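# Move the glass beaker between two shelved benches

## Task

Lift the beaker from the drying rack on the shelved bench by the door and set it upright, opening facing up, on the work top of the shelved bench by the window. The task fails if the beaker touches the floor, if it breaks (glass breaks after a drop of more than a few centimetres or a hard knock), or if the robot falls over or is left tilted.

## Robot and tools

ROBOT. TidyBot++: a mobile base 0.54 m long, 0.50 m wide and 0.38 m tall on four powered casters, carrying one seven-joint arm with a two-finger gripper. The shoulder sits 0.12 m ahead of the base centre and 0.68 m above the floor. Segments: upper arm 0.42 m, forearm 0.31 m, hand 0.31 m. There are two cameras: base_camera, and wrist_camera, which looks along the hand. The arm starts folded with the hand pointing down.

FRAMES. All positions are in metres. Base frame: origin on the floor below the base centre, x ahead, y to the left, z up. hand_pose is reported in this frame; it marks the point between the finger pads, its z axis runs out along the fingers and its y axis is the direction the fingers close. The odometry frame is the base frame as it was when the scene began. base_odometry counts wheel turns only, so wheel slip shows as travel; heading is in rad, positive to the left, from -3.142 to 3.142. base_tilt is in degrees, with forward and right positive.

move. One action per call, plus "cameras" (list of base_camera, wrist_camera or all; [] means none) and "blocking" (true or omitted: the call returns once everything has stopped; false: it returns within about 0.5 s while motion continues). Action keys:
- base: an object with any of translate_m (forward +, range -2 to 2), strafe_m (left +, -2 to 2), rotate_rad (counter-clockwise seen from above +, -6.3 to 6.3). These are offsets from where the base stands when the command starts, along its axes at that moment. A base move is cut off after 14 s (time_out).
- joints: absolute targets keyed by name, in radians. joint_1_rad any angle (turns the arm about vertical; positive is clockwise from above, opposite to heading); joint_2_rad -2.249 to 2.249 (shoulder, 0 is upper arm vertical, positive leans forward); joint_3_rad any angle; joint_4_rad -2.579 to 2.579 (elbow, 0 straight, negative bends forward when joint_3_rad is 3.14); joint_5_rad any angle; joint_6_rad -2.099 to 2.099 (wrist, negative bends the hand forward); joint_7_rad any angle (hand roll; pointing down, positive is counter-clockwise, at 1.57 the fingers open left and right). gripper_pos 0 (open, about 85 mm gap) to 1 (closed); gap is roughly 85 x (1 - gripper_pos) mm. Unbounded joints take the short way, so send steps below half a turn.
- target: one list of seven numbers [x, y, z, qw, qx, qy, qz], an absolute hand pose in the base frame. With a target, joints may contain only gripper_pos.
- speeds: top-speed caps for this action: translate_m and strafe_m 0.05 to 0.5 m/s (give one of them only when both are used), rotate_rad 0.1 to 1.57 rad/s, gripper_pos.
Unknown keys make a call invalid; out-of-range values get it refused. A refusal, or any stop you did not order, prevents the remaining move, wait and finished_scene calls of that reply.

wait: seconds from 0 to 10, plus cameras; returns the state and images; returns early once moves come to rest. stop: brakes all running motions; braked ones report "stopped" and keep holding. zoom_image: camera and region [x0, y0, x1, y1] in pixels from the top-left, at most 504 by 504. finished_scene: scene, the current scene number; it cannot be undone, and the goal must then hold without the robot.

RESULTS. "move" reads done or the worst status. base_status, joint_status and hand_status give each motion's outcome: moving, done (hand within 10 mm and 2 degrees), off_target (rested short and may still push), stopped, not_followed (a check withheld the joints; "joint command not followed", "pose unreachable", "cause:"), contact_stop, time_out, torque_fault, limit_stop_at_motor_heat. hand_target is where the joint targets would put the hand. motor_effort is each motor's percentage of maximum, peak of the last action in brackets. on_its_own lists uncommanded behaviour; "earlier move" shows a non-blocking move's state; "pictures" orders the images. ARM HIT means the arm struck the base or itself; MOTOR HOT and OVER-TEMPERATURE FAULT warn of heat.

PRACTICE. Most hand moves land within about 3 cm: to correct, add (wanted position minus hand_pose) to your last target. To hold still, resend hand_target, not hand_pose. For joints, resend last command plus (wanted minus read). The hand can reach at most about 0.94 m above the floor pointing down, close to the base, less farther out. The arm does not avoid furniture and keeps pushing if blocked; nothing stops it hitting the base. A held load makes the arm sag; never command a loaded joint to its current reading. When a held object reaches a surface, hand_pose stops dropping while efforts shift slightly. Closed fingertips reach about 20 mm beyond the hand point.

AVOID. Dropping or knocking the beaker, swinging it fast, gripping it hard while it still rests on something, or releasing it before it is settled. Driving or turning while the arm is caught above about 0.6 m, reaching far over nearby furniture, or swinging a stretched arm sideways can tip the robot; backing away or pulling the arm in restores it. Driving the arm into things causes torque faults (10 s arm stop). Long stretched or loaded holds overheat motors. Drive at modest speed near furniture.

Each tool is called after "Emit:" as name(argument=value, ...) on one line, values as JSON.

## Session

Emit:
move()

Scene clock: 0.00 s.
base_odometry: x=+0.000 y=+0.000 heading=+0.000
base_tilt: forward=-1.0 right=+0.5
base_status: not commanded
joint_positions: joint_1_rad=+0.042 joint_2_rad=-0.391 joint_3_rad=+3.188 joint_4_rad=-2.538 joint_5_rad=-0.033 joint_6_rad=-0.886 joint_7_rad=+1.595 gripper_pos=+0.000
joint_status: not commanded
motor_effort: joint_1_rad=+0 joint_2_rad=+0 joint_3_rad=+1 joint_4_rad=+13 joint_5_rad=+0 joint_6_rad=+1 joint_7_rad=+0
hand_pose: x=+0.2567 y=-0.0007 z=+0.5904 quat_wxyz=(-0.019, +0.998, -0.041, +0.055) (m; base frame)
hand_target: x=+0.2565 y=-0.0007 z=+0.5902 quat_wxyz=(-0.019, +0.998, -0.041, +0.054) (m; base frame)
hand_status: not commanded
pictures: base_camera, wrist_camera

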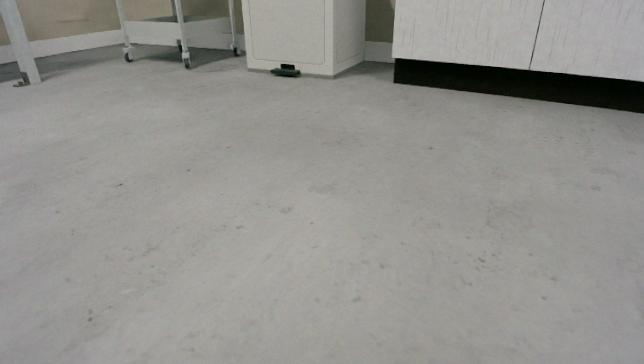

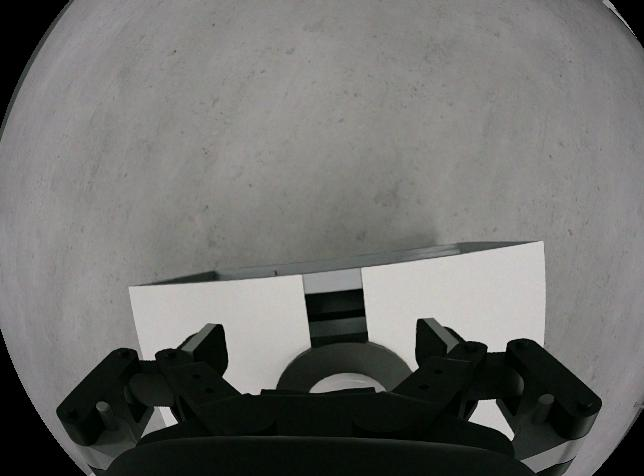

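Emit:
move(joints={"joint_6_rad": 0.576})

Scene clock: 7.83 s.
move: done
base_odometry: x=+0.000 y=+0.000 heading=+0.000
base_tilt: forward=-1.0 right=+0.5
base_status: not commanded
joint_positions: joint_1_rad=+0.042 joint_2_rad=-0.391 joint_3_rad=+3.188 joint_4_rad=-2.538 joint_5_rad=-0.033 joint_6_rad=+0.524 joint_7_rad=+1.595 gripper_pos=+0.000
joint_status: all done
motor_effort: joint_1_rad=+0(1) joint_2_rad=-4(4) joint_3_rad=+1(1) joint_4_rad=+17(18) joint_5_rad=+0(1) joint_6_rad=+9(9) joint_7_rad=+0(1)
hand_pose: x=+0.5316 y=-0.0426 z=+0.8829 quat_wxyz=(+0.027, +0.724, -0.044, +0.687) (m; base frame)
hand_target: x=+0.5319 y=-0.0434 z=+0.8987 quat_wxyz=(+0.029, +0.707, -0.044, +0.706) (m; base frame)
hand_status: not commanded
pictures: base_camera, wrist_camera

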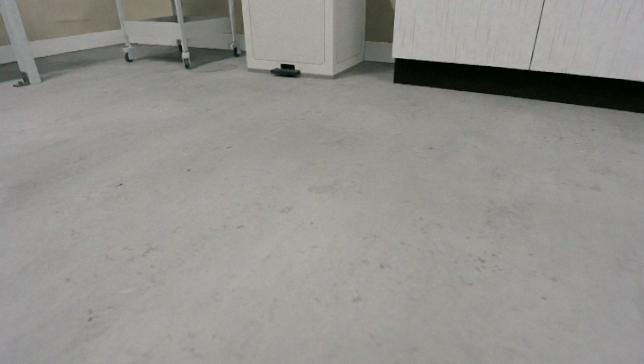

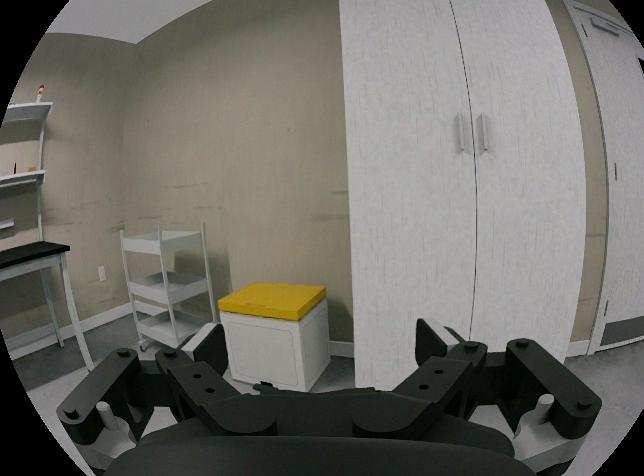

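Emit:
move(joints={"joint_1_rad": -1.2}, cameras=["wrist_camera"])

Emit:
move(joints={"joint_1_rad": -2.4}, cameras=["wrist_camera"])

Emit:
move(joints={"joint_1_rad": 2.4}, cameras=["wrist_camera"])

Emit:
move(joints={"joint_1_rad": 1.2}, cameras=["wrist_camera"])

Scene clock: 12.50 s.
move: done
base_odometry: x=+0.000 y=+0.000 heading=+0.000
base_tilt: forward=-1.0 right=+0.5
base_status: not commanded
joint_positions: joint_1_rad=-1.189 joint_2_rad=-0.391 joint_3_rad=+3.188 joint_4_rad=-2.538 joint_5_rad=-0.033 joint_6_rad=+0.524 joint_7_rad=+1.595 gripper_pos=+0.000
joint_status: all done
motor_effort: joint_1_rad=+0(2) joint_2_rad=-4(5) joint_3_rad=+0(1) joint_4_rad=+17(18) joint_5_rad=+0(1) joint_6_rad=+9(9) joint_7_rad=+0(1)
hand_pose: x=+0.2967 y=+0.3747 z=+0.8829 quat_wxyz=(-0.374, +0.617, +0.382, +0.577) (m; base frame)
hand_target: x=+0.2933 y=+0.3768 z=+0.8987 quat_wxyz=(-0.387, +0.600, +0.375, +0.591) (m; base frame)
hand_status: not commanded
pictures: wrist_camera

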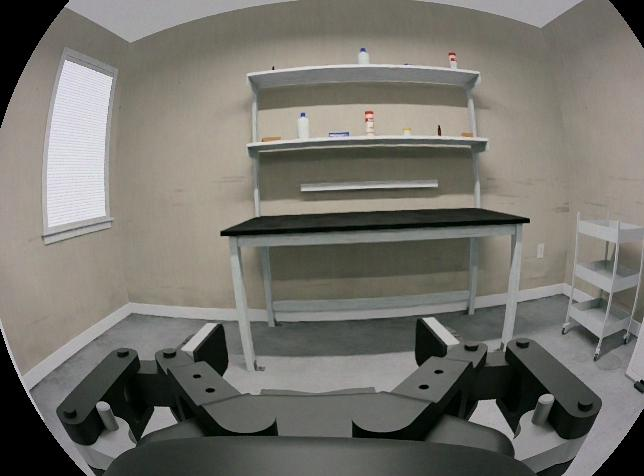

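Scene clock: 14.97 s.
move: done
base_odometry: x=+0.000 y=+0.000 heading=+0.000
base_tilt: forward=-1.0 right=+0.5
base_status: not commanded
joint_positions: joint_1_rad=-2.389 joint_2_rad=-0.391 joint_3_rad=+3.188 joint_4_rad=-2.538 joint_5_rad=-0.033 joint_6_rad=+0.524 joint_7_rad=+1.595 gripper_pos=+0.000
joint_status: all done
motor_effort: joint_1_rad=+0(2) joint_2_rad=-4(4) joint_3_rad=+0(1) joint_4_rad=+17(18) joint_5_rad=+0(1) joint_6_rad=+9(9) joint_7_rad=+0(1)
hand_pose: x=-0.1658 y=+0.3015 z=+0.8829 quat_wxyz=(-0.635, +0.294, +0.664, +0.265) (m; base frame)
hand_target: x=-0.1690 y=+0.2990 z=+0.8987 quat_wxyz=(-0.653, +0.283, +0.649, +0.269) (m; base frame)
hand_status: not commanded
pictures: wrist_camera

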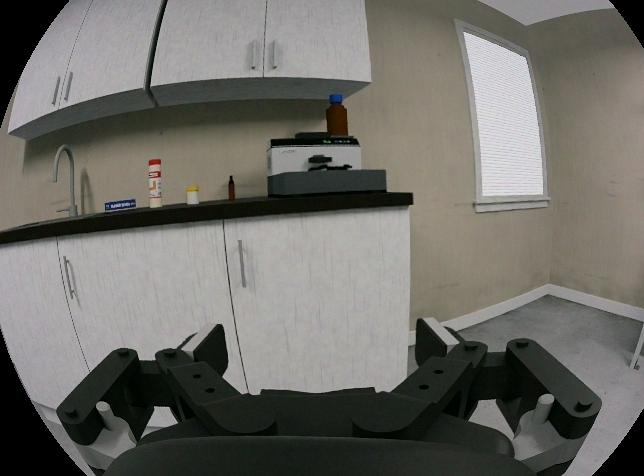

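Scene clock: 17.70 s.
move: done
base_odometry: x=+0.000 y=+0.000 heading=+0.000
base_tilt: forward=-1.0 right=+0.5
base_status: not commanded
joint_positions: joint_1_rad=-3.872 joint_2_rad=-0.391 joint_3_rad=+3.188 joint_4_rad=-2.538 joint_5_rad=-0.033 joint_6_rad=+0.524 joint_7_rad=+1.595 gripper_pos=+0.000
joint_status: all done
motor_effort: joint_1_rad=+1(2) joint_2_rad=-4(5) joint_3_rad=+1(2) joint_4_rad=+18(18) joint_5_rad=+0(1) joint_6_rad=+9(9) joint_7_rad=+0(1)
hand_pose: x=-0.2062 y=-0.2574 z=+0.8829 quat_wxyz=(-0.647, -0.232, +0.688, -0.234) (m; base frame)
hand_target: x=-0.2041 y=-0.2607 z=+0.8987 quat_wxyz=(-0.663, -0.229, +0.670, -0.243) (m; base frame)
hand_status: not commanded
pictures: wrist_camera

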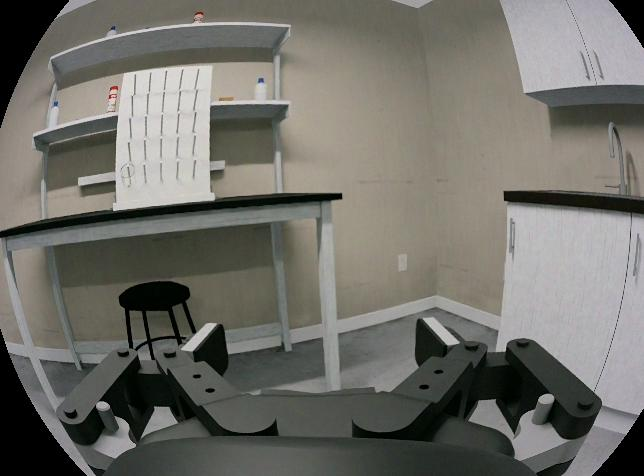

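Scene clock: 20.17 s.
move: done
base_odometry: x=+0.000 y=+0.000 heading=+0.000
base_tilt: forward=-1.0 right=+0.5
base_status: not commanded
joint_positions: joint_1_rad=-5.072 joint_2_rad=-0.391 joint_3_rad=+3.188 joint_4_rad=-2.538 joint_5_rad=-0.033 joint_6_rad=+0.524 joint_7_rad=+1.595 gripper_pos=+0.000
joint_status: all done
motor_effort: joint_1_rad=+0(2) joint_2_rad=-4(5) joint_3_rad=-1(2) joint_4_rad=+17(18) joint_5_rad=+0(1) joint_6_rad=+9(10) joint_7_rad=+0(1)
hand_pose: x=+0.2410 y=-0.3964 z=+0.8829 quat_wxyz=(-0.402, -0.580, +0.437, -0.558) (m; base frame)
hand_target: x=+0.2449 y=-0.3956 z=+0.8987 quat_wxyz=(-0.410, -0.567, +0.423, -0.575) (m; base frame)
hand_status: not commanded
pictures: wrist_camera

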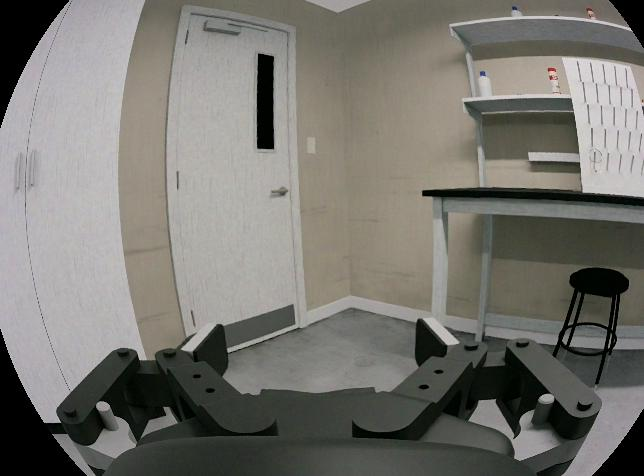

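Emit:
move(joints={"joint_1_rad": 2.0}, cameras=["wrist_camera"])

Emit:
zoom_image(camera="wrist_camera", region=[180, 50, 400, 230])

Scene clock: 25.57 s.
move: done
base_odometry: x=+0.000 y=+0.000 heading=+0.000
base_tilt: forward=-1.0 right=+0.5
base_status: not commanded
joint_positions: joint_1_rad=-4.294 joint_2_rad=-0.391 joint_3_rad=+3.188 joint_4_rad=-2.538 joint_5_rad=-0.033 joint_6_rad=+0.524 joint_7_rad=+1.595 gripper_pos=+0.000
joint_status: all done
motor_effort: joint_1_rad=+1(2) joint_2_rad=-4(5) joint_3_rad=+1(2) joint_4_rad=+18(18) joint_5_rad=+0(1) joint_6_rad=+9(9) joint_7_rad=+0(1)
hand_pose: x=-0.0721 y=-0.3681 z=+0.8829 quat_wxyz=(-0.584, -0.371, +0.624, -0.364) (m; base frame)
hand_target: x=-0.0770 y=-0.3659 z=+0.8987 quat_wxyz=(-0.602, -0.358, +0.611, -0.370) (m; base frame)
hand_status: not commanded
pictures: wrist_camera

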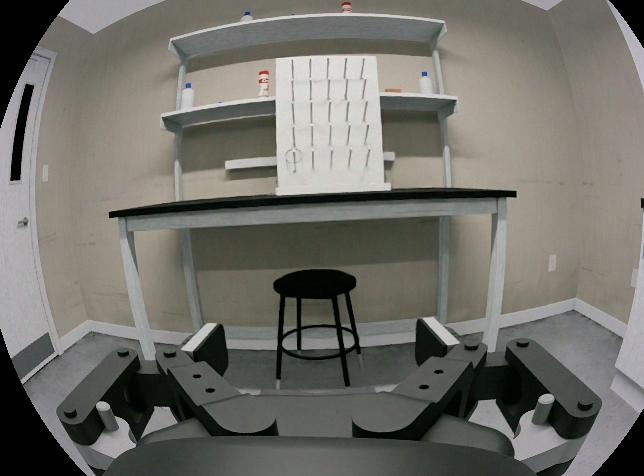

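Scaled by 2.291.

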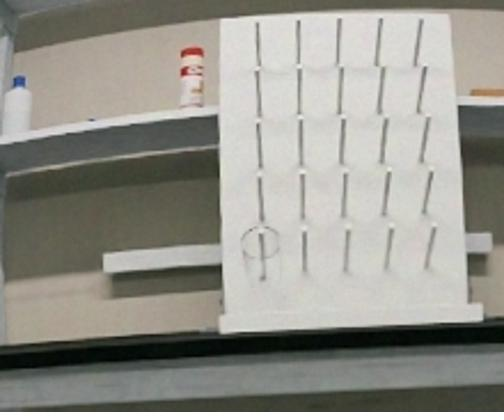

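Emit:
move(base={"rotate_rad": -1.97}, joints={"joint_1_rad": 0.0, "joint_3_rad": 3.1416, "joint_5_rad": 0.0, "joint_6_rad": 0.6})

Scene clock: 96.03 s.
move: done
base_odometry: x=+0.000 y=+0.000 heading=-1.969
base_tilt: forward=-1.0 right=+0.5
base_status: done
joint_positions: joint_1_rad=-6.272 joint_2_rad=-0.391 joint_3_rad=+3.163 joint_4_rad=-2.538 joint_5_rad=-0.033 joint_6_rad=+0.546 joint_7_rad=+1.595 gripper_pos=+0.000
joint_status: all done
motor_effort: joint_1_rad=+1(2) joint_2_rad=-4(5) joint_3_rad=+1(2) joint_4_rad=+17(18) joint_5_rad=+1(2) joint_6_rad=+9(10) joint_7_rad=+0(1)
hand_pose: x=+0.5333 y=-0.0186 z=+0.8898 quat_wxyz=(-0.013, -0.718, +0.021, -0.696) (m; base frame)
hand_target: x=+0.5334 y=+0.0013 z=+0.9064 quat_wxyz=(-0.009, -0.699, -0.009, -0.715) (m; base frame)
hand_status: not commanded
pictures: base_camera, wrist_camera

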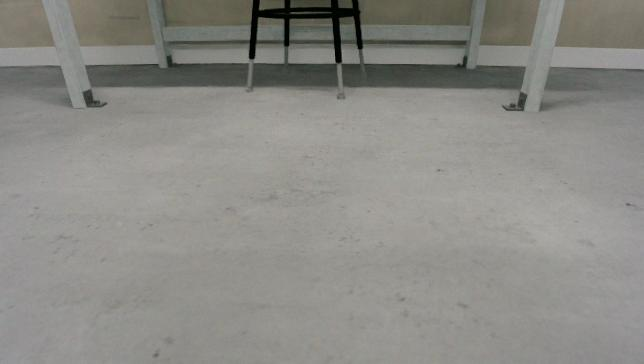

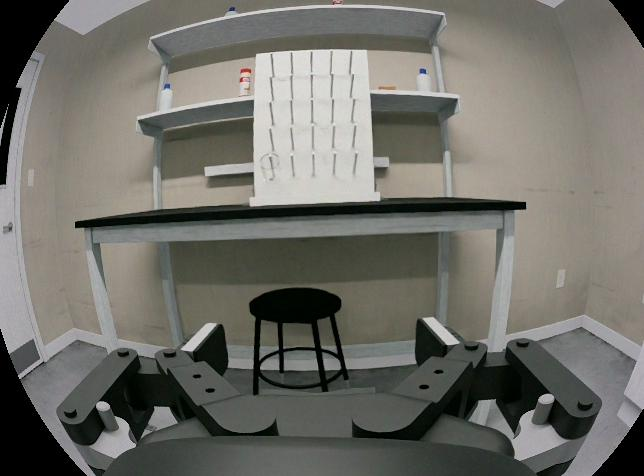

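Emit:
zoom_image(camera="wrist_camera", region=[230, 40, 400, 220])

Scaled by 2.800.

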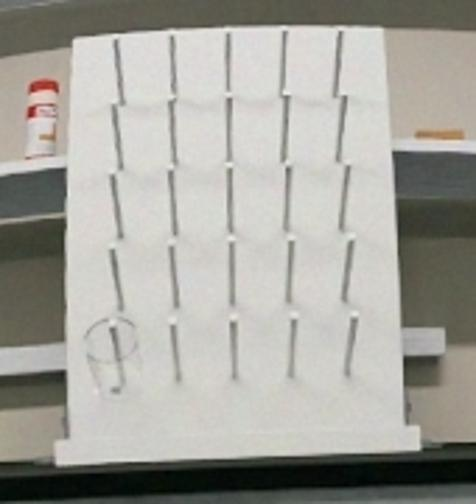

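Emit:
move(base={"translate_m": 0.3})

Scene clock: 113.13 s.
move: done
base_odometry: x=-0.116 y=-0.277 heading=-1.970
base_tilt: forward=-1.0 right=+0.5
base_status: done
joint_positions: joint_1_rad=-6.273 joint_2_rad=-0.390 joint_3_rad=+3.163 joint_4_rad=-2.538 joint_5_rad=-0.033 joint_6_rad=+0.549 joint_7_rad=+1.595 gripper_pos=+0.000
joint_status: not commanded
motor_effort: joint_1_rad=+0(1) joint_2_rad=-4(7) joint_3_rad=+0(2) joint_4_rad=+17(18) joint_5_rad=+1(1) joint_6_rad=+9(10) joint_7_rad=+0(1)
hand_pose: x=+0.5334 y=-0.0184 z=+0.8906 quat_wxyz=(-0.013, -0.717, +0.021, -0.697) (m; base frame)
hand_target: x=+0.5334 y=+0.0013 z=+0.9064 quat_wxyz=(-0.009, -0.699, -0.009, -0.715) (m; base frame)
hand_status: not commanded
pictures: base_camera, wrist_camera

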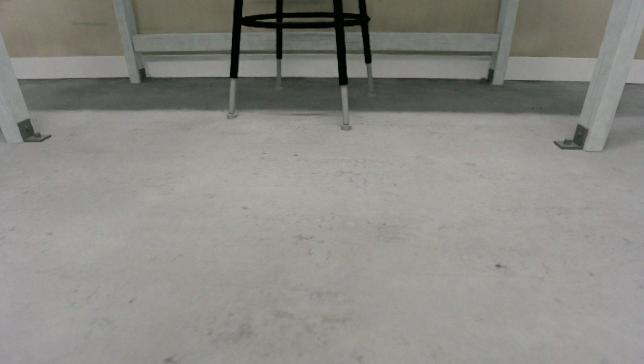

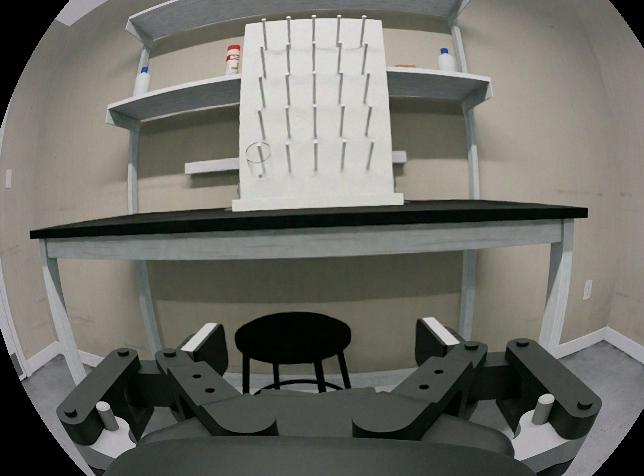

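Emit:
zoom_image(camera="wrist_camera", region=[225, 120, 325, 210])

Scaled by 5.040.

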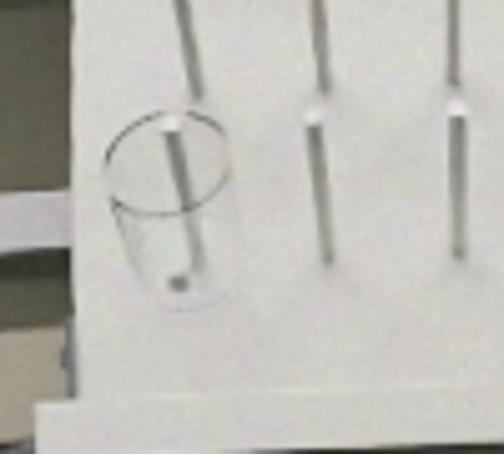

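Emit:
move(base={"rotate_rad": -0.049}, joints={"joint_1_rad": 0.0, "joint_2_rad": -0.5, "joint_3_rad": 3.1416, "joint_4_rad": -2.1, "joint_5_rad": 0.0, "joint_6_rad": 0.05, "joint_7_rad": 1.57})

Emit:
move(base={"translate_m": 0.4, "strafe_m": 0.3}, speeds={"translate_m": 0.25})

Scene clock: 186.83 s.
move: done
base_odometry: x=-0.117 y=-0.277 heading=-2.019
base_tilt: forward=-1.0 right=+0.5
base_status: done
joint_positions: joint_1_rad=-6.275 joint_2_rad=-0.477 joint_3_rad=+3.160 joint_4_rad=-2.126 joint_5_rad=-0.033 joint_6_rad=+0.119 joint_7_rad=+1.595 gripper_pos=+0.000
joint_status: all done
motor_effort: joint_1_rad=+0(2) joint_2_rad=-4(6) joint_3_rad=+1(2) joint_4_rad=+20(20) joint_5_rad=+0(1) joint_6_rad=+9(10) joint_7_rad=+0(1)
hand_pose: x=+0.5502 y=-0.0133 z=+1.0439 quat_wxyz=(-0.004, -0.692, +0.016, -0.721) (m; base frame)
hand_target: x=+0.5427 y=+0.0013 z=+1.0484 quat_wxyz=(+0.000, -0.700, +0.000, -0.714) (m; base frame)
hand_status: not commanded
pictures: base_camera, wrist_camera

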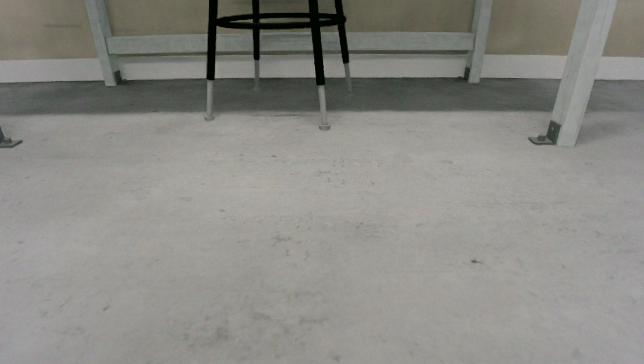

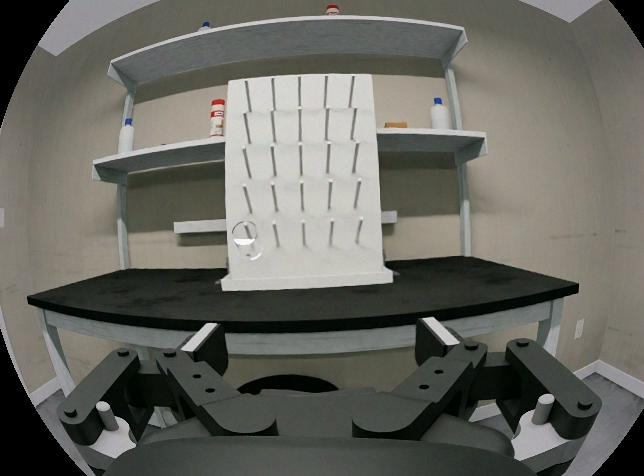

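Scene clock: 189.70 s.
move: done
base_odometry: x=-0.020 y=-0.768 heading=-2.019
base_tilt: forward=-1.0 right=+0.5
base_status: done
joint_positions: joint_1_rad=-6.275 joint_2_rad=-0.485 joint_3_rad=+3.159 joint_4_rad=-2.126 joint_5_rad=-0.033 joint_6_rad=+0.116 joint_7_rad=+1.595 gripper_pos=+0.000
joint_status: not commanded
motor_effort: joint_1_rad=+1(1) joint_2_rad=-4(6) joint_3_rad=+0(2) joint_4_rad=+20(20) joint_5_rad=+0(0) joint_6_rad=+9(9) joint_7_rad=+0(1)
hand_pose: x=+0.5476 y=-0.0125 z=+1.0463 quat_wxyz=(-0.004, -0.691, +0.015, -0.723) (m; base frame)
hand_target: x=+0.5427 y=+0.0013 z=+1.0484 quat_wxyz=(+0.000, -0.700, +0.000, -0.714) (m; base frame)
hand_status: not commanded
pictures: base_camera, wrist_camera

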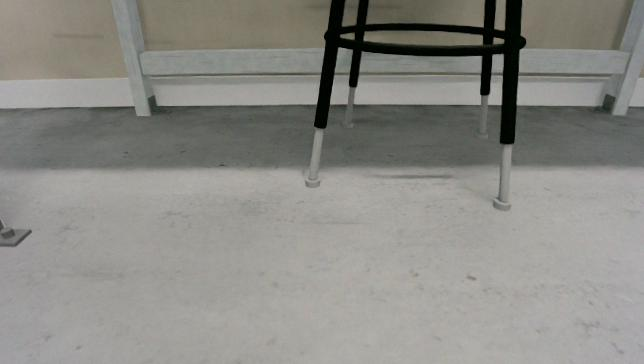

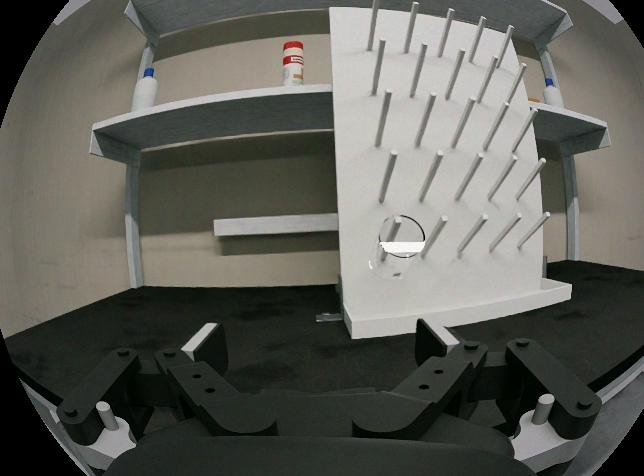

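Emit:
zoom_image(camera="wrist_camera", region=[330, 180, 490, 300])

Scaled by 3.150.

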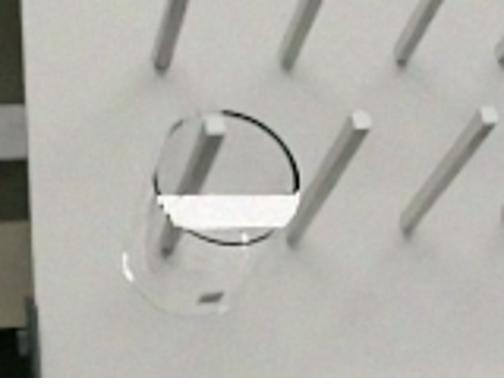

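Emit:
move(joints={"joint_5_rad": 1.571, "joint_7_rad": 2.04, "joint_6_rad": 0.0}, cameras=[])

Emit:
move(joints={"joint_6_rad": -1.571}, base={"strafe_m": 0.34, "translate_m": 0.2}, speeds={"translate_m": 0.25}, cameras=["wrist_camera", "base_camera"])

Scene clock: 241.07 s.
move: done
base_odometry: x=-0.020 y=-0.768 heading=-2.019
base_tilt: forward=-1.0 right=+0.5
base_status: not commanded
joint_positions: joint_1_rad=-6.275 joint_2_rad=-0.485 joint_3_rad=+3.159 joint_4_rad=-2.126 joint_5_rad=+1.525 joint_6_rad=+0.053 joint_7_rad=+1.996 gripper_pos=+0.000
joint_status: all done
motor_effort: joint_1_rad=+0(2) joint_2_rad=-4(4) joint_3_rad=+0(2) joint_4_rad=+20(20) joint_5_rad=+0(1) joint_6_rad=+1(10) joint_7_rad=+0(1)
hand_pose: x=+0.5471 y=+0.0050 z=+1.0109 quat_wxyz=(-0.557, -0.404, -0.609, -0.395) (m; base frame)
hand_target: x=+0.5427 y=+0.0010 z=+1.0324 quat_wxyz=(-0.594, -0.375, -0.611, -0.365) (m; base frame)
hand_status: not commanded
pictures: none
No camera images: "cameras" was empty.

Scene clock: 243.43 s.
move: done
base_odometry: x=+0.200 y=-1.095 heading=-2.019
base_tilt: forward=-1.0 right=+0.5
base_status: done
joint_positions: joint_1_rad=-6.278 joint_2_rad=-0.488 joint_3_rad=+3.155 joint_4_rad=-2.125 joint_5_rad=+1.526 joint_6_rad=-1.521 joint_7_rad=+1.996 gripper_pos=+0.000
joint_status: all done
motor_effort: joint_1_rad=+0(2) joint_2_rad=+1(4) joint_3_rad=-2(3) joint_4_rad=+15(20) joint_5_rad=+9(10) joint_6_rad=+0(2) joint_7_rad=+0(1)
hand_pose: x=+0.2445 y=-0.3140 z=+1.0156 quat_wxyz=(-0.670, -0.702, -0.186, +0.156) (m; base frame)
hand_target: x=+0.2314 y=-0.3103 z=+1.0416 quat_wxyz=(-0.685, -0.685, -0.174, +0.174) (m; base frame)
hand_status: not commanded
pictures: base_camera, wrist_camera

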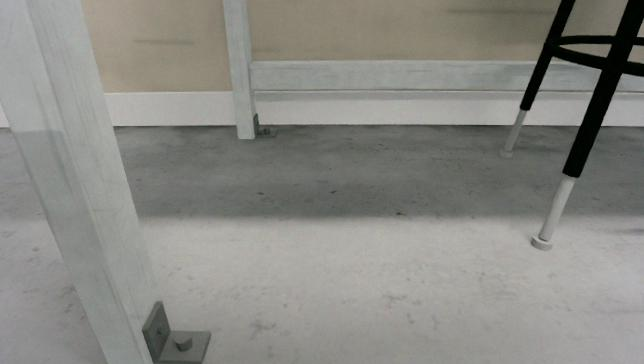

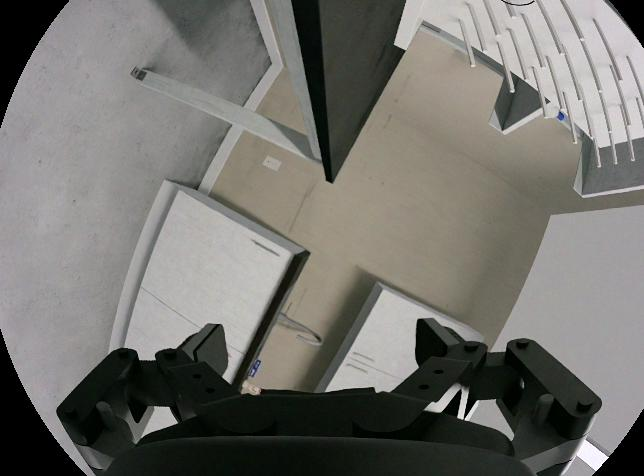

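Emit:
move(joints={"joint_2_rad": 0.525, "joint_4_rad": -0.993}, cameras=["wrist_camera"])

Scene clock: 255.67 s.
move: done
base_odometry: x=+0.200 y=-1.095 heading=-2.019
base_tilt: forward=-1.0 right=+0.5
base_status: not commanded
joint_positions: joint_1_rad=-6.278 joint_2_rad=+0.480 joint_3_rad=+3.155 joint_4_rad=-1.021 joint_5_rad=+1.526 joint_6_rad=-1.524 joint_7_rad=+1.996 gripper_pos=+0.000
joint_status: all done
motor_effort: joint_1_rad=+0(2) joint_2_rad=-28(30) joint_3_rad=+2(3) joint_4_rad=+15(17) joint_5_rad=+9(10) joint_6_rad=+1(1) joint_7_rad=-1(1)
hand_pose: x=+0.6370 y=-0.3163 z=+1.0659 quat_wxyz=(-0.686, -0.706, -0.138, +0.111) (m; base frame)
hand_target: x=+0.6438 y=-0.3103 z=+1.0622 quat_wxyz=(-0.692, -0.692, -0.146, +0.146) (m; base frame)
hand_status: not commanded
pictures: wrist_camera

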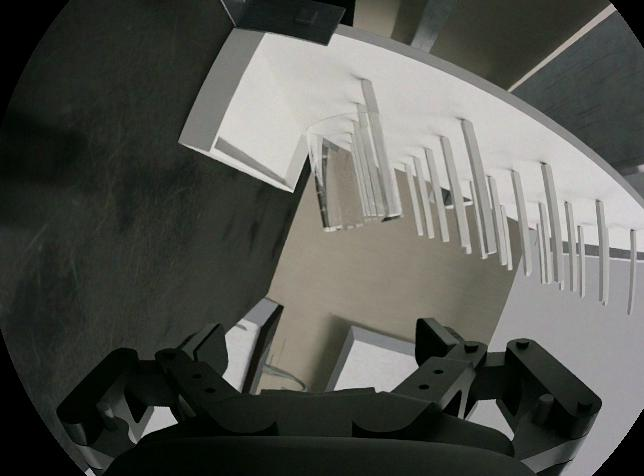

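Emit:
zoom_image(camera="wrist_camera", region=[270, 70, 450, 250])

Scaled by 2.800.

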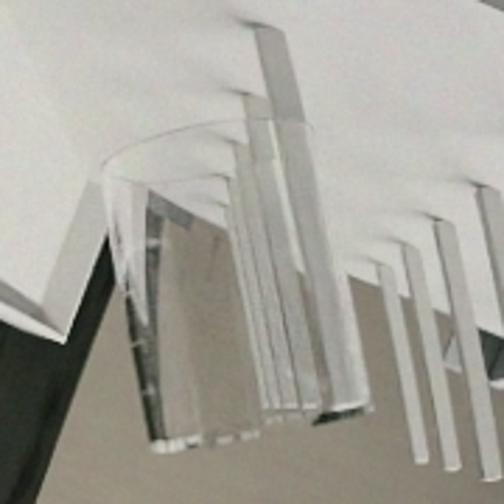

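Emit:
zoom_image(camera="wrist_camera", region=[150, 290, 500, 476])

Scaled by 1.440.

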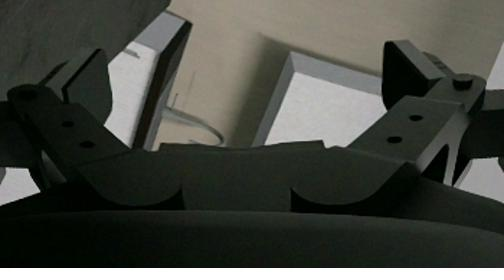

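Emit:
move(joints={"joint_2_rad": 0.64, "joint_4_rad": -0.84, "joint_7_rad": 2.274}, base={"translate_m": 0.06}, speeds={"translate_m": 0.1}, cameras=["wrist_camera", "base_camera"])

Scene clock: 307.23 s.
move: done
base_odometry: x=+0.174 y=-1.150 heading=-2.019
base_tilt: forward=-1.0 right=+0.5
base_status: done
joint_positions: joint_1_rad=-6.278 joint_2_rad=+0.604 joint_3_rad=+3.155 joint_4_rad=-0.865 joint_5_rad=+1.526 joint_6_rad=-1.526 joint_7_rad=+2.227 gripper_pos=+0.000
joint_status: all done
motor_effort: joint_1_rad=+0(2) joint_2_rad=-32(35) joint_3_rad=+3(4) joint_4_rad=+15(17) joint_5_rad=+9(10) joint_6_rad=+1(2) joint_7_rad=+0(1)
hand_pose: x=+0.6808 y=-0.3160 z=+1.0499 quat_wxyz=(-0.672, -0.688, -0.207, +0.179) (m; base frame)
hand_target: x=+0.6833 y=-0.3103 z=+1.0475 quat_wxyz=(-0.674, -0.674, -0.213, +0.213) (m; base frame)
hand_status: not commanded
pictures: base_camera, wrist_camera

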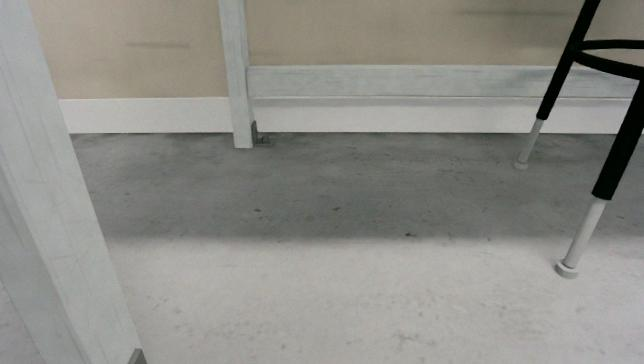

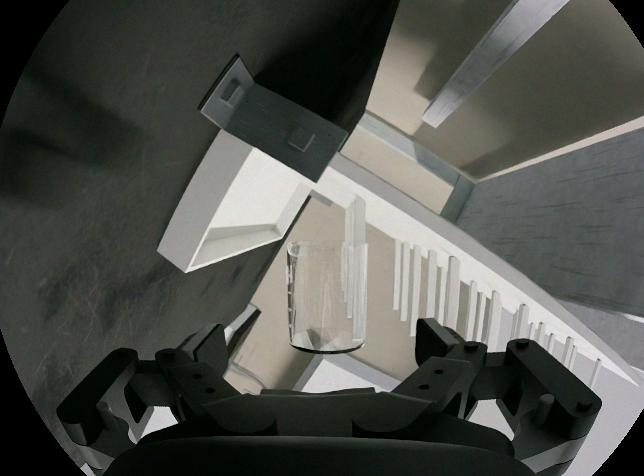

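Emit:
move(base={"strafe_m": -0.06}, speeds={"strafe_m": 0.1}, cameras=["wrist_camera"])

Scene clock: 313.87 s.
move: done
base_odometry: x=+0.120 y=-1.124 heading=-2.019
base_tilt: forward=-1.0 right=+0.5
base_status: done
joint_positions: joint_1_rad=-6.280 joint_2_rad=+0.604 joint_3_rad=+3.155 joint_4_rad=-0.865 joint_5_rad=+1.526 joint_6_rad=-1.526 joint_7_rad=+2.229 gripper_pos=+0.000
joint_status: not commanded
motor_effort: joint_1_rad=+0(3) joint_2_rad=-31(33) joint_3_rad=+2(4) joint_4_rad=+15(16) joint_5_rad=+9(10) joint_6_rad=+1(2) joint_7_rad=-1(1)
hand_pose: x=+0.6815 y=-0.3148 z=+1.0499 quat_wxyz=(-0.672, -0.687, -0.209, +0.179) (m; base frame)
hand_target: x=+0.6833 y=-0.3103 z=+1.0475 quat_wxyz=(-0.674, -0.674, -0.213, +0.213) (m; base frame)
hand_status: not commanded
pictures: wrist_camera

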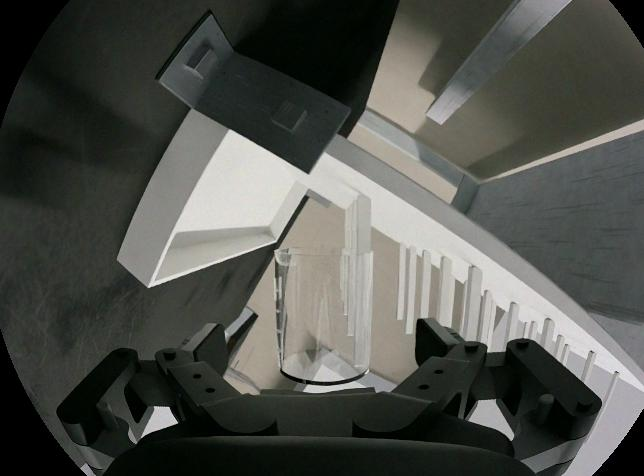

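Emit:
zoom_image(camera="wrist_camera", region=[200, 220, 440, 400])

Scaled by 2.100.

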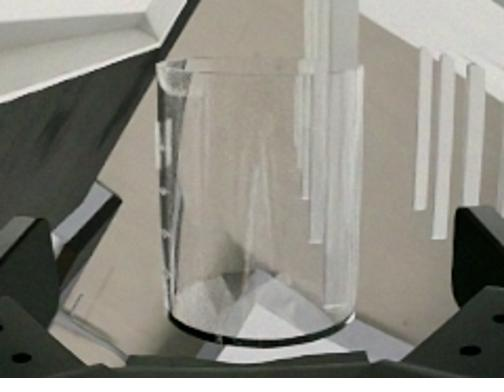

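Emit:
move(base={"strafe_m": -0.04}, speeds={"strafe_m": 0.1}, cameras=["wrist_camera"])

Emit:
zoom_image(camera="wrist_camera", region=[200, 220, 440, 400])

Scene clock: 333.37 s.
move: done
base_odometry: x=+0.084 y=-1.107 heading=-2.018
base_tilt: forward=-1.0 right=+0.5
base_status: done
joint_positions: joint_1_rad=-6.281 joint_2_rad=+0.604 joint_3_rad=+3.155 joint_4_rad=-0.865 joint_5_rad=+1.526 joint_6_rad=-1.526 joint_7_rad=+2.229 gripper_pos=+0.000
joint_status: not commanded
motor_effort: joint_1_rad=+1(3) joint_2_rad=-31(33) joint_3_rad=+3(5) joint_4_rad=+15(16) joint_5_rad=+9(10) joint_6_rad=+1(2) joint_7_rad=+0(1)
hand_pose: x=+0.6817 y=-0.3144 z=+1.0499 quat_wxyz=(-0.672, -0.687, -0.209, +0.179) (m; base frame)
hand_target: x=+0.6833 y=-0.3103 z=+1.0475 quat_wxyz=(-0.674, -0.674, -0.213, +0.213) (m; base frame)
hand_status: not commanded
pictures: wrist_camera

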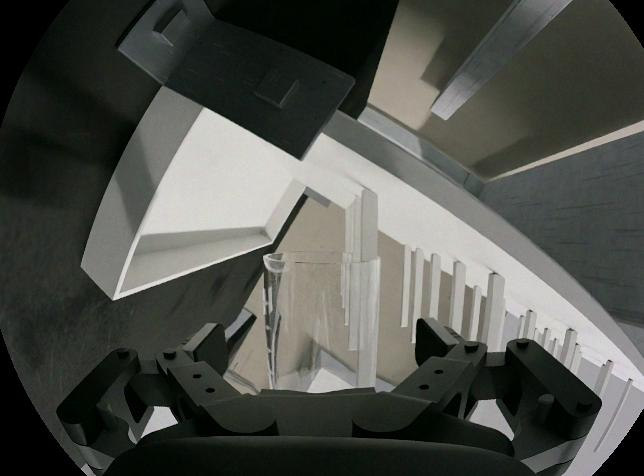

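Scaled by 2.100.

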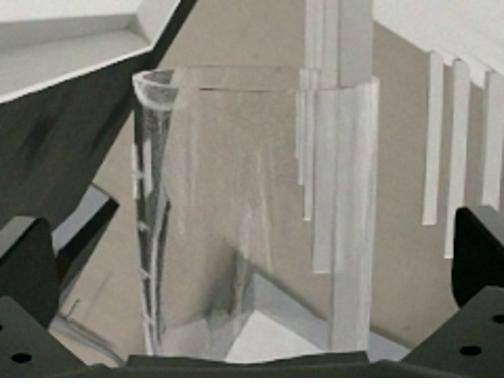

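Emit:
move(base={"strafe_m": -0.055}, speeds={"strafe_m": 0.1}, cameras=["wrist_camera"])

Emit:
zoom_image(camera="wrist_camera", region=[200, 220, 440, 400])

Scene clock: 351.60 s.
move: done
base_odometry: x=+0.034 y=-1.083 heading=-2.018
base_tilt: forward=-1.0 right=+0.5
base_status: done
joint_positions: joint_1_rad=-6.281 joint_2_rad=+0.604 joint_3_rad=+3.155 joint_4_rad=-0.865 joint_5_rad=+1.526 joint_6_rad=-1.526 joint_7_rad=+2.229 gripper_pos=+0.000
joint_status: not commanded
motor_effort: joint_1_rad=+1(4) joint_2_rad=-31(33) joint_3_rad=+3(4) joint_4_rad=+15(16) joint_5_rad=+9(10) joint_6_rad=+1(2) joint_7_rad=+0(1)
hand_pose: x=+0.6819 y=-0.3141 z=+1.0500 quat_wxyz=(-0.672, -0.687, -0.209, +0.178) (m; base frame)
hand_target: x=+0.6833 y=-0.3103 z=+1.0475 quat_wxyz=(-0.674, -0.674, -0.213, +0.213) (m; base frame)
hand_status: not commanded
pictures: wrist_camera

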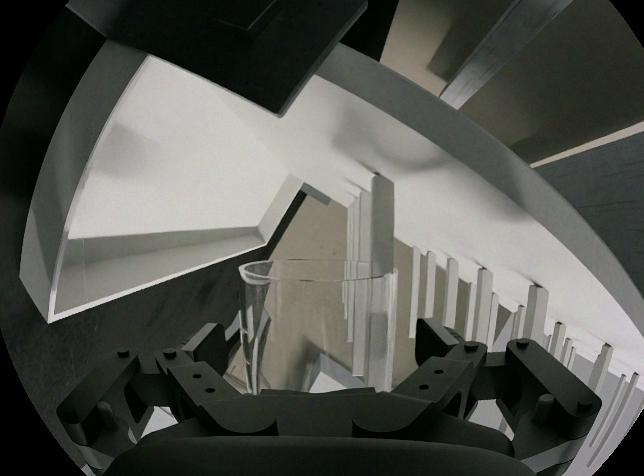

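Scaled by 2.100.

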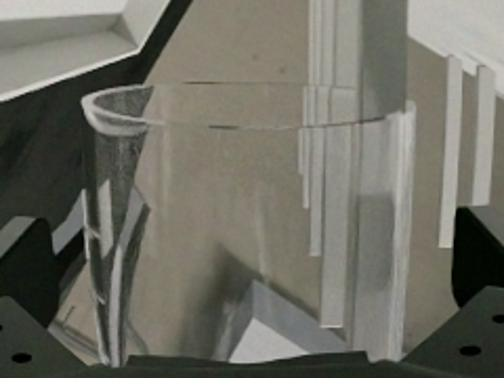

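Emit:
move(base={"strafe_m": -0.032}, speeds={"strafe_m": 0.08}, cameras=["wrist_camera"])

Emit:
zoom_image(camera="wrist_camera", region=[200, 220, 440, 400])

Scene clock: 356.50 s.
move: done
base_odometry: x=+0.005 y=-1.069 heading=-2.018
base_tilt: forward=-1.0 right=+0.5
base_status: done
joint_positions: joint_1_rad=-6.282 joint_2_rad=+0.604 joint_3_rad=+3.155 joint_4_rad=-0.864 joint_5_rad=+1.526 joint_6_rad=-1.526 joint_7_rad=+2.229 gripper_pos=+0.000
joint_status: not commanded
motor_effort: joint_1_rad=+1(4) joint_2_rad=-31(34) joint_3_rad=+3(4) joint_4_rad=+15(16) joint_5_rad=+9(10) joint_6_rad=+1(2) joint_7_rad=+0(1)
hand_pose: x=+0.6821 y=-0.3138 z=+1.0500 quat_wxyz=(-0.673, -0.687, -0.209, +0.178) (m; base frame)
hand_target: x=+0.6833 y=-0.3103 z=+1.0475 quat_wxyz=(-0.674, -0.674, -0.213, +0.213) (m; base frame)
hand_status: not commanded
pictures: wrist_camera

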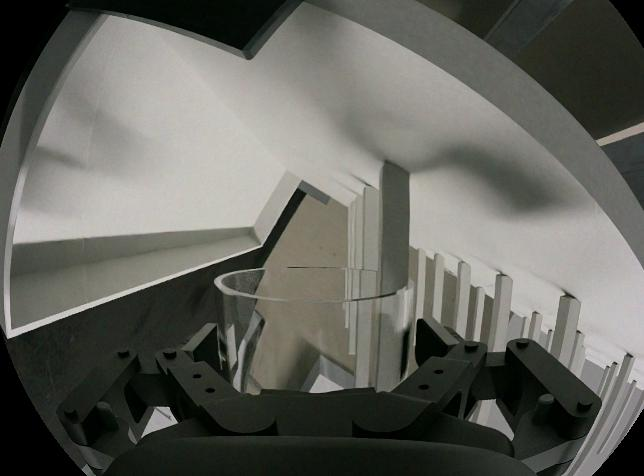

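Scaled by 2.100.

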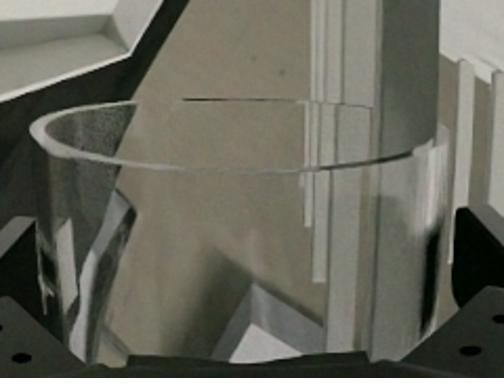

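Emit:
move(joints={"gripper_pos": 0.2}, cameras=["wrist_camera"])

Emit:
zoom_image(camera="wrist_camera", region=[200, 220, 440, 400])

Scene clock: 363.10 s.
move: done
base_odometry: x=+0.005 y=-1.069 heading=-2.018
base_tilt: forward=-1.0 right=+0.5
base_status: not commanded
joint_positions: joint_1_rad=-6.282 joint_2_rad=+0.604 joint_3_rad=+3.155 joint_4_rad=-0.864 joint_5_rad=+1.526 joint_6_rad=-1.527 joint_7_rad=+2.229 gripper_pos=+0.197
joint_status: all done
motor_effort: joint_1_rad=+1(1) joint_2_rad=-32(33) joint_3_rad=+3(3) joint_4_rad=+16(16) joint_5_rad=+10(10) joint_6_rad=+2(2) joint_7_rad=+0(1)
hand_pose: x=+0.6820 y=-0.3138 z=+1.0500 quat_wxyz=(-0.672, -0.687, -0.209, +0.178) (m; base frame)
hand_target: x=+0.6833 y=-0.3103 z=+1.0475 quat_wxyz=(-0.674, -0.674, -0.213, +0.213) (m; base frame)
hand_status: not commanded
pictures: wrist_camera

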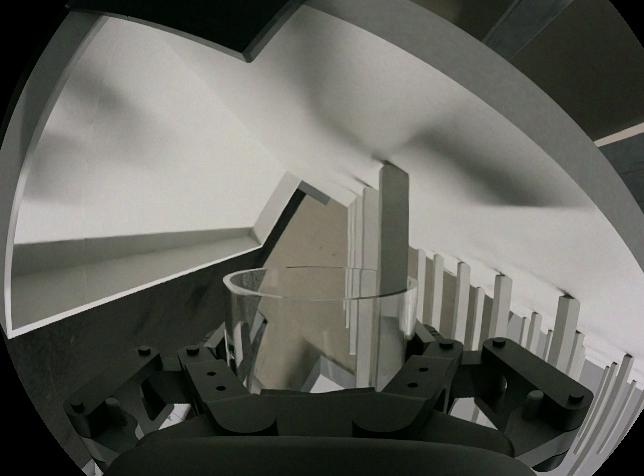

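Scaled by 2.100.

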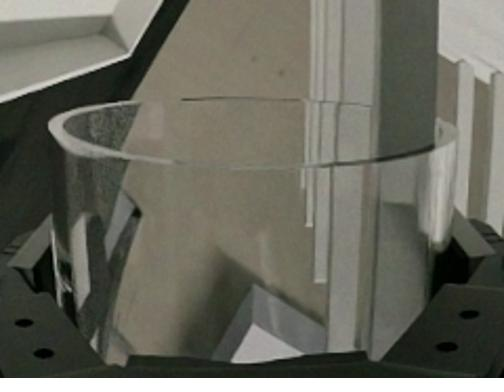

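Emit:
move(joints={"gripper_pos": 0.26}, cameras=["wrist_camera"])

Emit:
zoom_image(camera="wrist_camera", region=[200, 220, 440, 400])

Scene clock: 365.60 s.
move: off_target
base_odometry: x=+0.005 y=-1.069 heading=-2.018
base_tilt: forward=-1.0 right=+0.5
base_status: not commanded
joint_positions: joint_1_rad=-6.282 joint_2_rad=+0.604 joint_3_rad=+3.155 joint_4_rad=-0.864 joint_5_rad=+1.526 joint_6_rad=-1.527 joint_7_rad=+2.229 gripper_pos=+0.218
joint_status: gripper_pos off_target (ended at +0.218, target +0.260)
motor_effort: joint_1_rad=+0(1) joint_2_rad=-32(32) joint_3_rad=+2(4) joint_4_rad=+16(16) joint_5_rad=+10(10) joint_6_rad=+2(2) joint_7_rad=-1(1)
hand_pose: x=+0.6819 y=-0.3138 z=+1.0500 quat_wxyz=(-0.672, -0.687, -0.209, +0.178) (m; base frame)
hand_target: x=+0.6833 y=-0.3103 z=+1.0475 quat_wxyz=(-0.674, -0.674, -0.213, +0.213) (m; base frame)
hand_status: not commanded
pictures: wrist_camera

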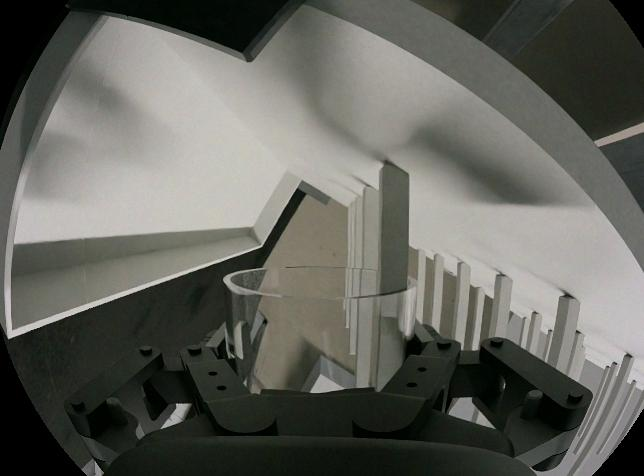

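Scaled by 2.100.

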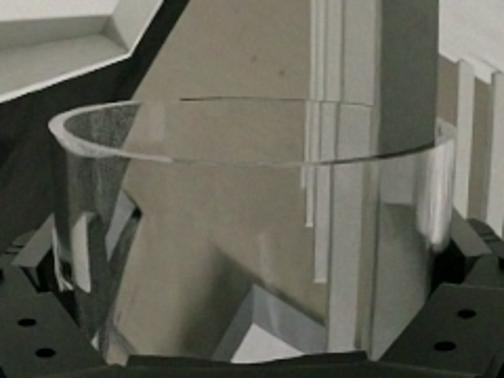

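Emit:
move(joints={"gripper_pos": 0.3}, cameras=[])

Emit:
move(joints={"joint_2_rad": 0.649, "joint_4_rad": -0.759, "joint_7_rad": 2.344}, cameras=["wrist_camera"])

Scene clock: 377.40 s.
move: off_target
base_odometry: x=+0.005 y=-1.069 heading=-2.018
base_tilt: forward=-1.0 right=+0.5
base_status: not commanded
joint_positions: joint_1_rad=-6.282 joint_2_rad=+0.604 joint_3_rad=+3.155 joint_4_rad=-0.864 joint_5_rad=+1.526 joint_6_rad=-1.527 joint_7_rad=+2.229 gripper_pos=+0.218
joint_status: gripper_pos off_target (ended at +0.218, target +0.300)
motor_effort: joint_1_rad=+1(1) joint_2_rad=-32(32) joint_3_rad=+3(4) joint_4_rad=+16(16) joint_5_rad=+10(10) joint_6_rad=+2(2) joint_7_rad=+0(1)
hand_pose: x=+0.6819 y=-0.3138 z=+1.0500 quat_wxyz=(-0.672, -0.687, -0.209, +0.178) (m; base frame)
hand_target: x=+0.6833 y=-0.3103 z=+1.0475 quat_wxyz=(-0.674, -0.674, -0.213, +0.213) (m; base frame)
hand_status: not commanded
pictures: none
No camera images: "cameras" was empty.

Scene clock: 378.27 s.
move: done
base_odometry: x=+0.005 y=-1.069 heading=-2.018
base_tilt: forward=-1.0 right=+0.5
base_status: not commanded
joint_positions: joint_1_rad=-6.282 joint_2_rad=+0.606 joint_3_rad=+3.155 joint_4_rad=-0.784 joint_5_rad=+1.526 joint_6_rad=-1.527 joint_7_rad=+2.298 gripper_pos=+0.218
joint_status: all done
motor_effort: joint_1_rad=+0(1) joint_2_rad=-32(34) joint_3_rad=+3(4) joint_4_rad=+16(17) joint_5_rad=+10(11) joint_6_rad=+2(2) joint_7_rad=+0(1)
hand_pose: x=+0.6804 y=-0.3136 z=+1.0748 quat_wxyz=(-0.675, -0.687, -0.207, +0.175) (m; base frame)
hand_target: x=+0.6835 y=-0.3103 z=+1.0677 quat_wxyz=(-0.674, -0.674, -0.212, +0.213) (m; base frame)
hand_status: not commanded
pictures: wrist_camera

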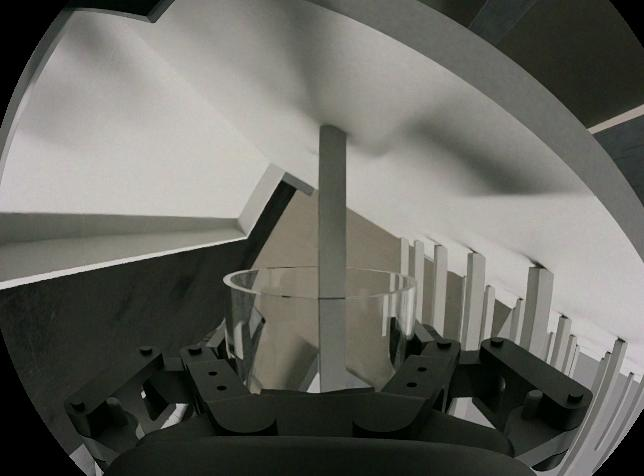

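Emit:
move(joints={"joint_2_rad": 0.379, "joint_4_rad": -0.994, "joint_7_rad": 2.344}, cameras=["wrist_camera"])

Scene clock: 381.20 s.
move: done
base_odometry: x=+0.005 y=-1.069 heading=-2.018
base_tilt: forward=-1.0 right=+0.5
base_status: not commanded
joint_positions: joint_1_rad=-6.282 joint_2_rad=+0.400 joint_3_rad=+3.155 joint_4_rad=-0.965 joint_5_rad=+1.526 joint_6_rad=-1.527 joint_7_rad=+2.299 gripper_pos=+0.218
joint_status: all done
motor_effort: joint_1_rad=+0(1) joint_2_rad=-27(35) joint_3_rad=+2(5) joint_4_rad=+15(17) joint_5_rad=+10(11) joint_6_rad=+2(3) joint_7_rad=+0(1)
hand_pose: x=+0.6029 y=-0.3140 z=+1.1238 quat_wxyz=(-0.676, -0.689, -0.198, +0.167) (m; base frame)
hand_target: x=+0.5829 y=-0.3103 z=+1.1342 quat_wxyz=(-0.678, -0.678, -0.201, +0.201) (m; base frame)
hand_status: not commanded
pictures: wrist_camera

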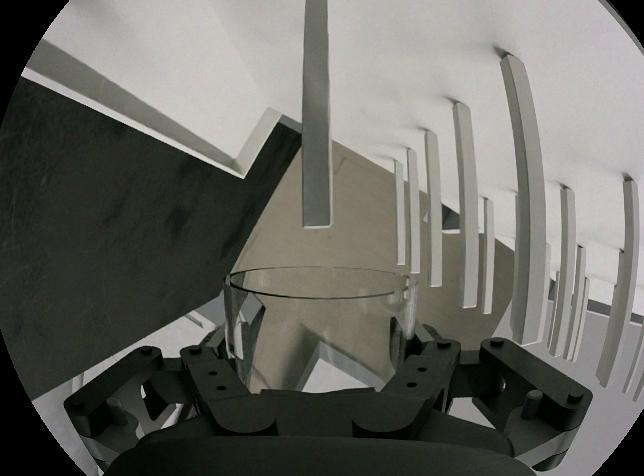

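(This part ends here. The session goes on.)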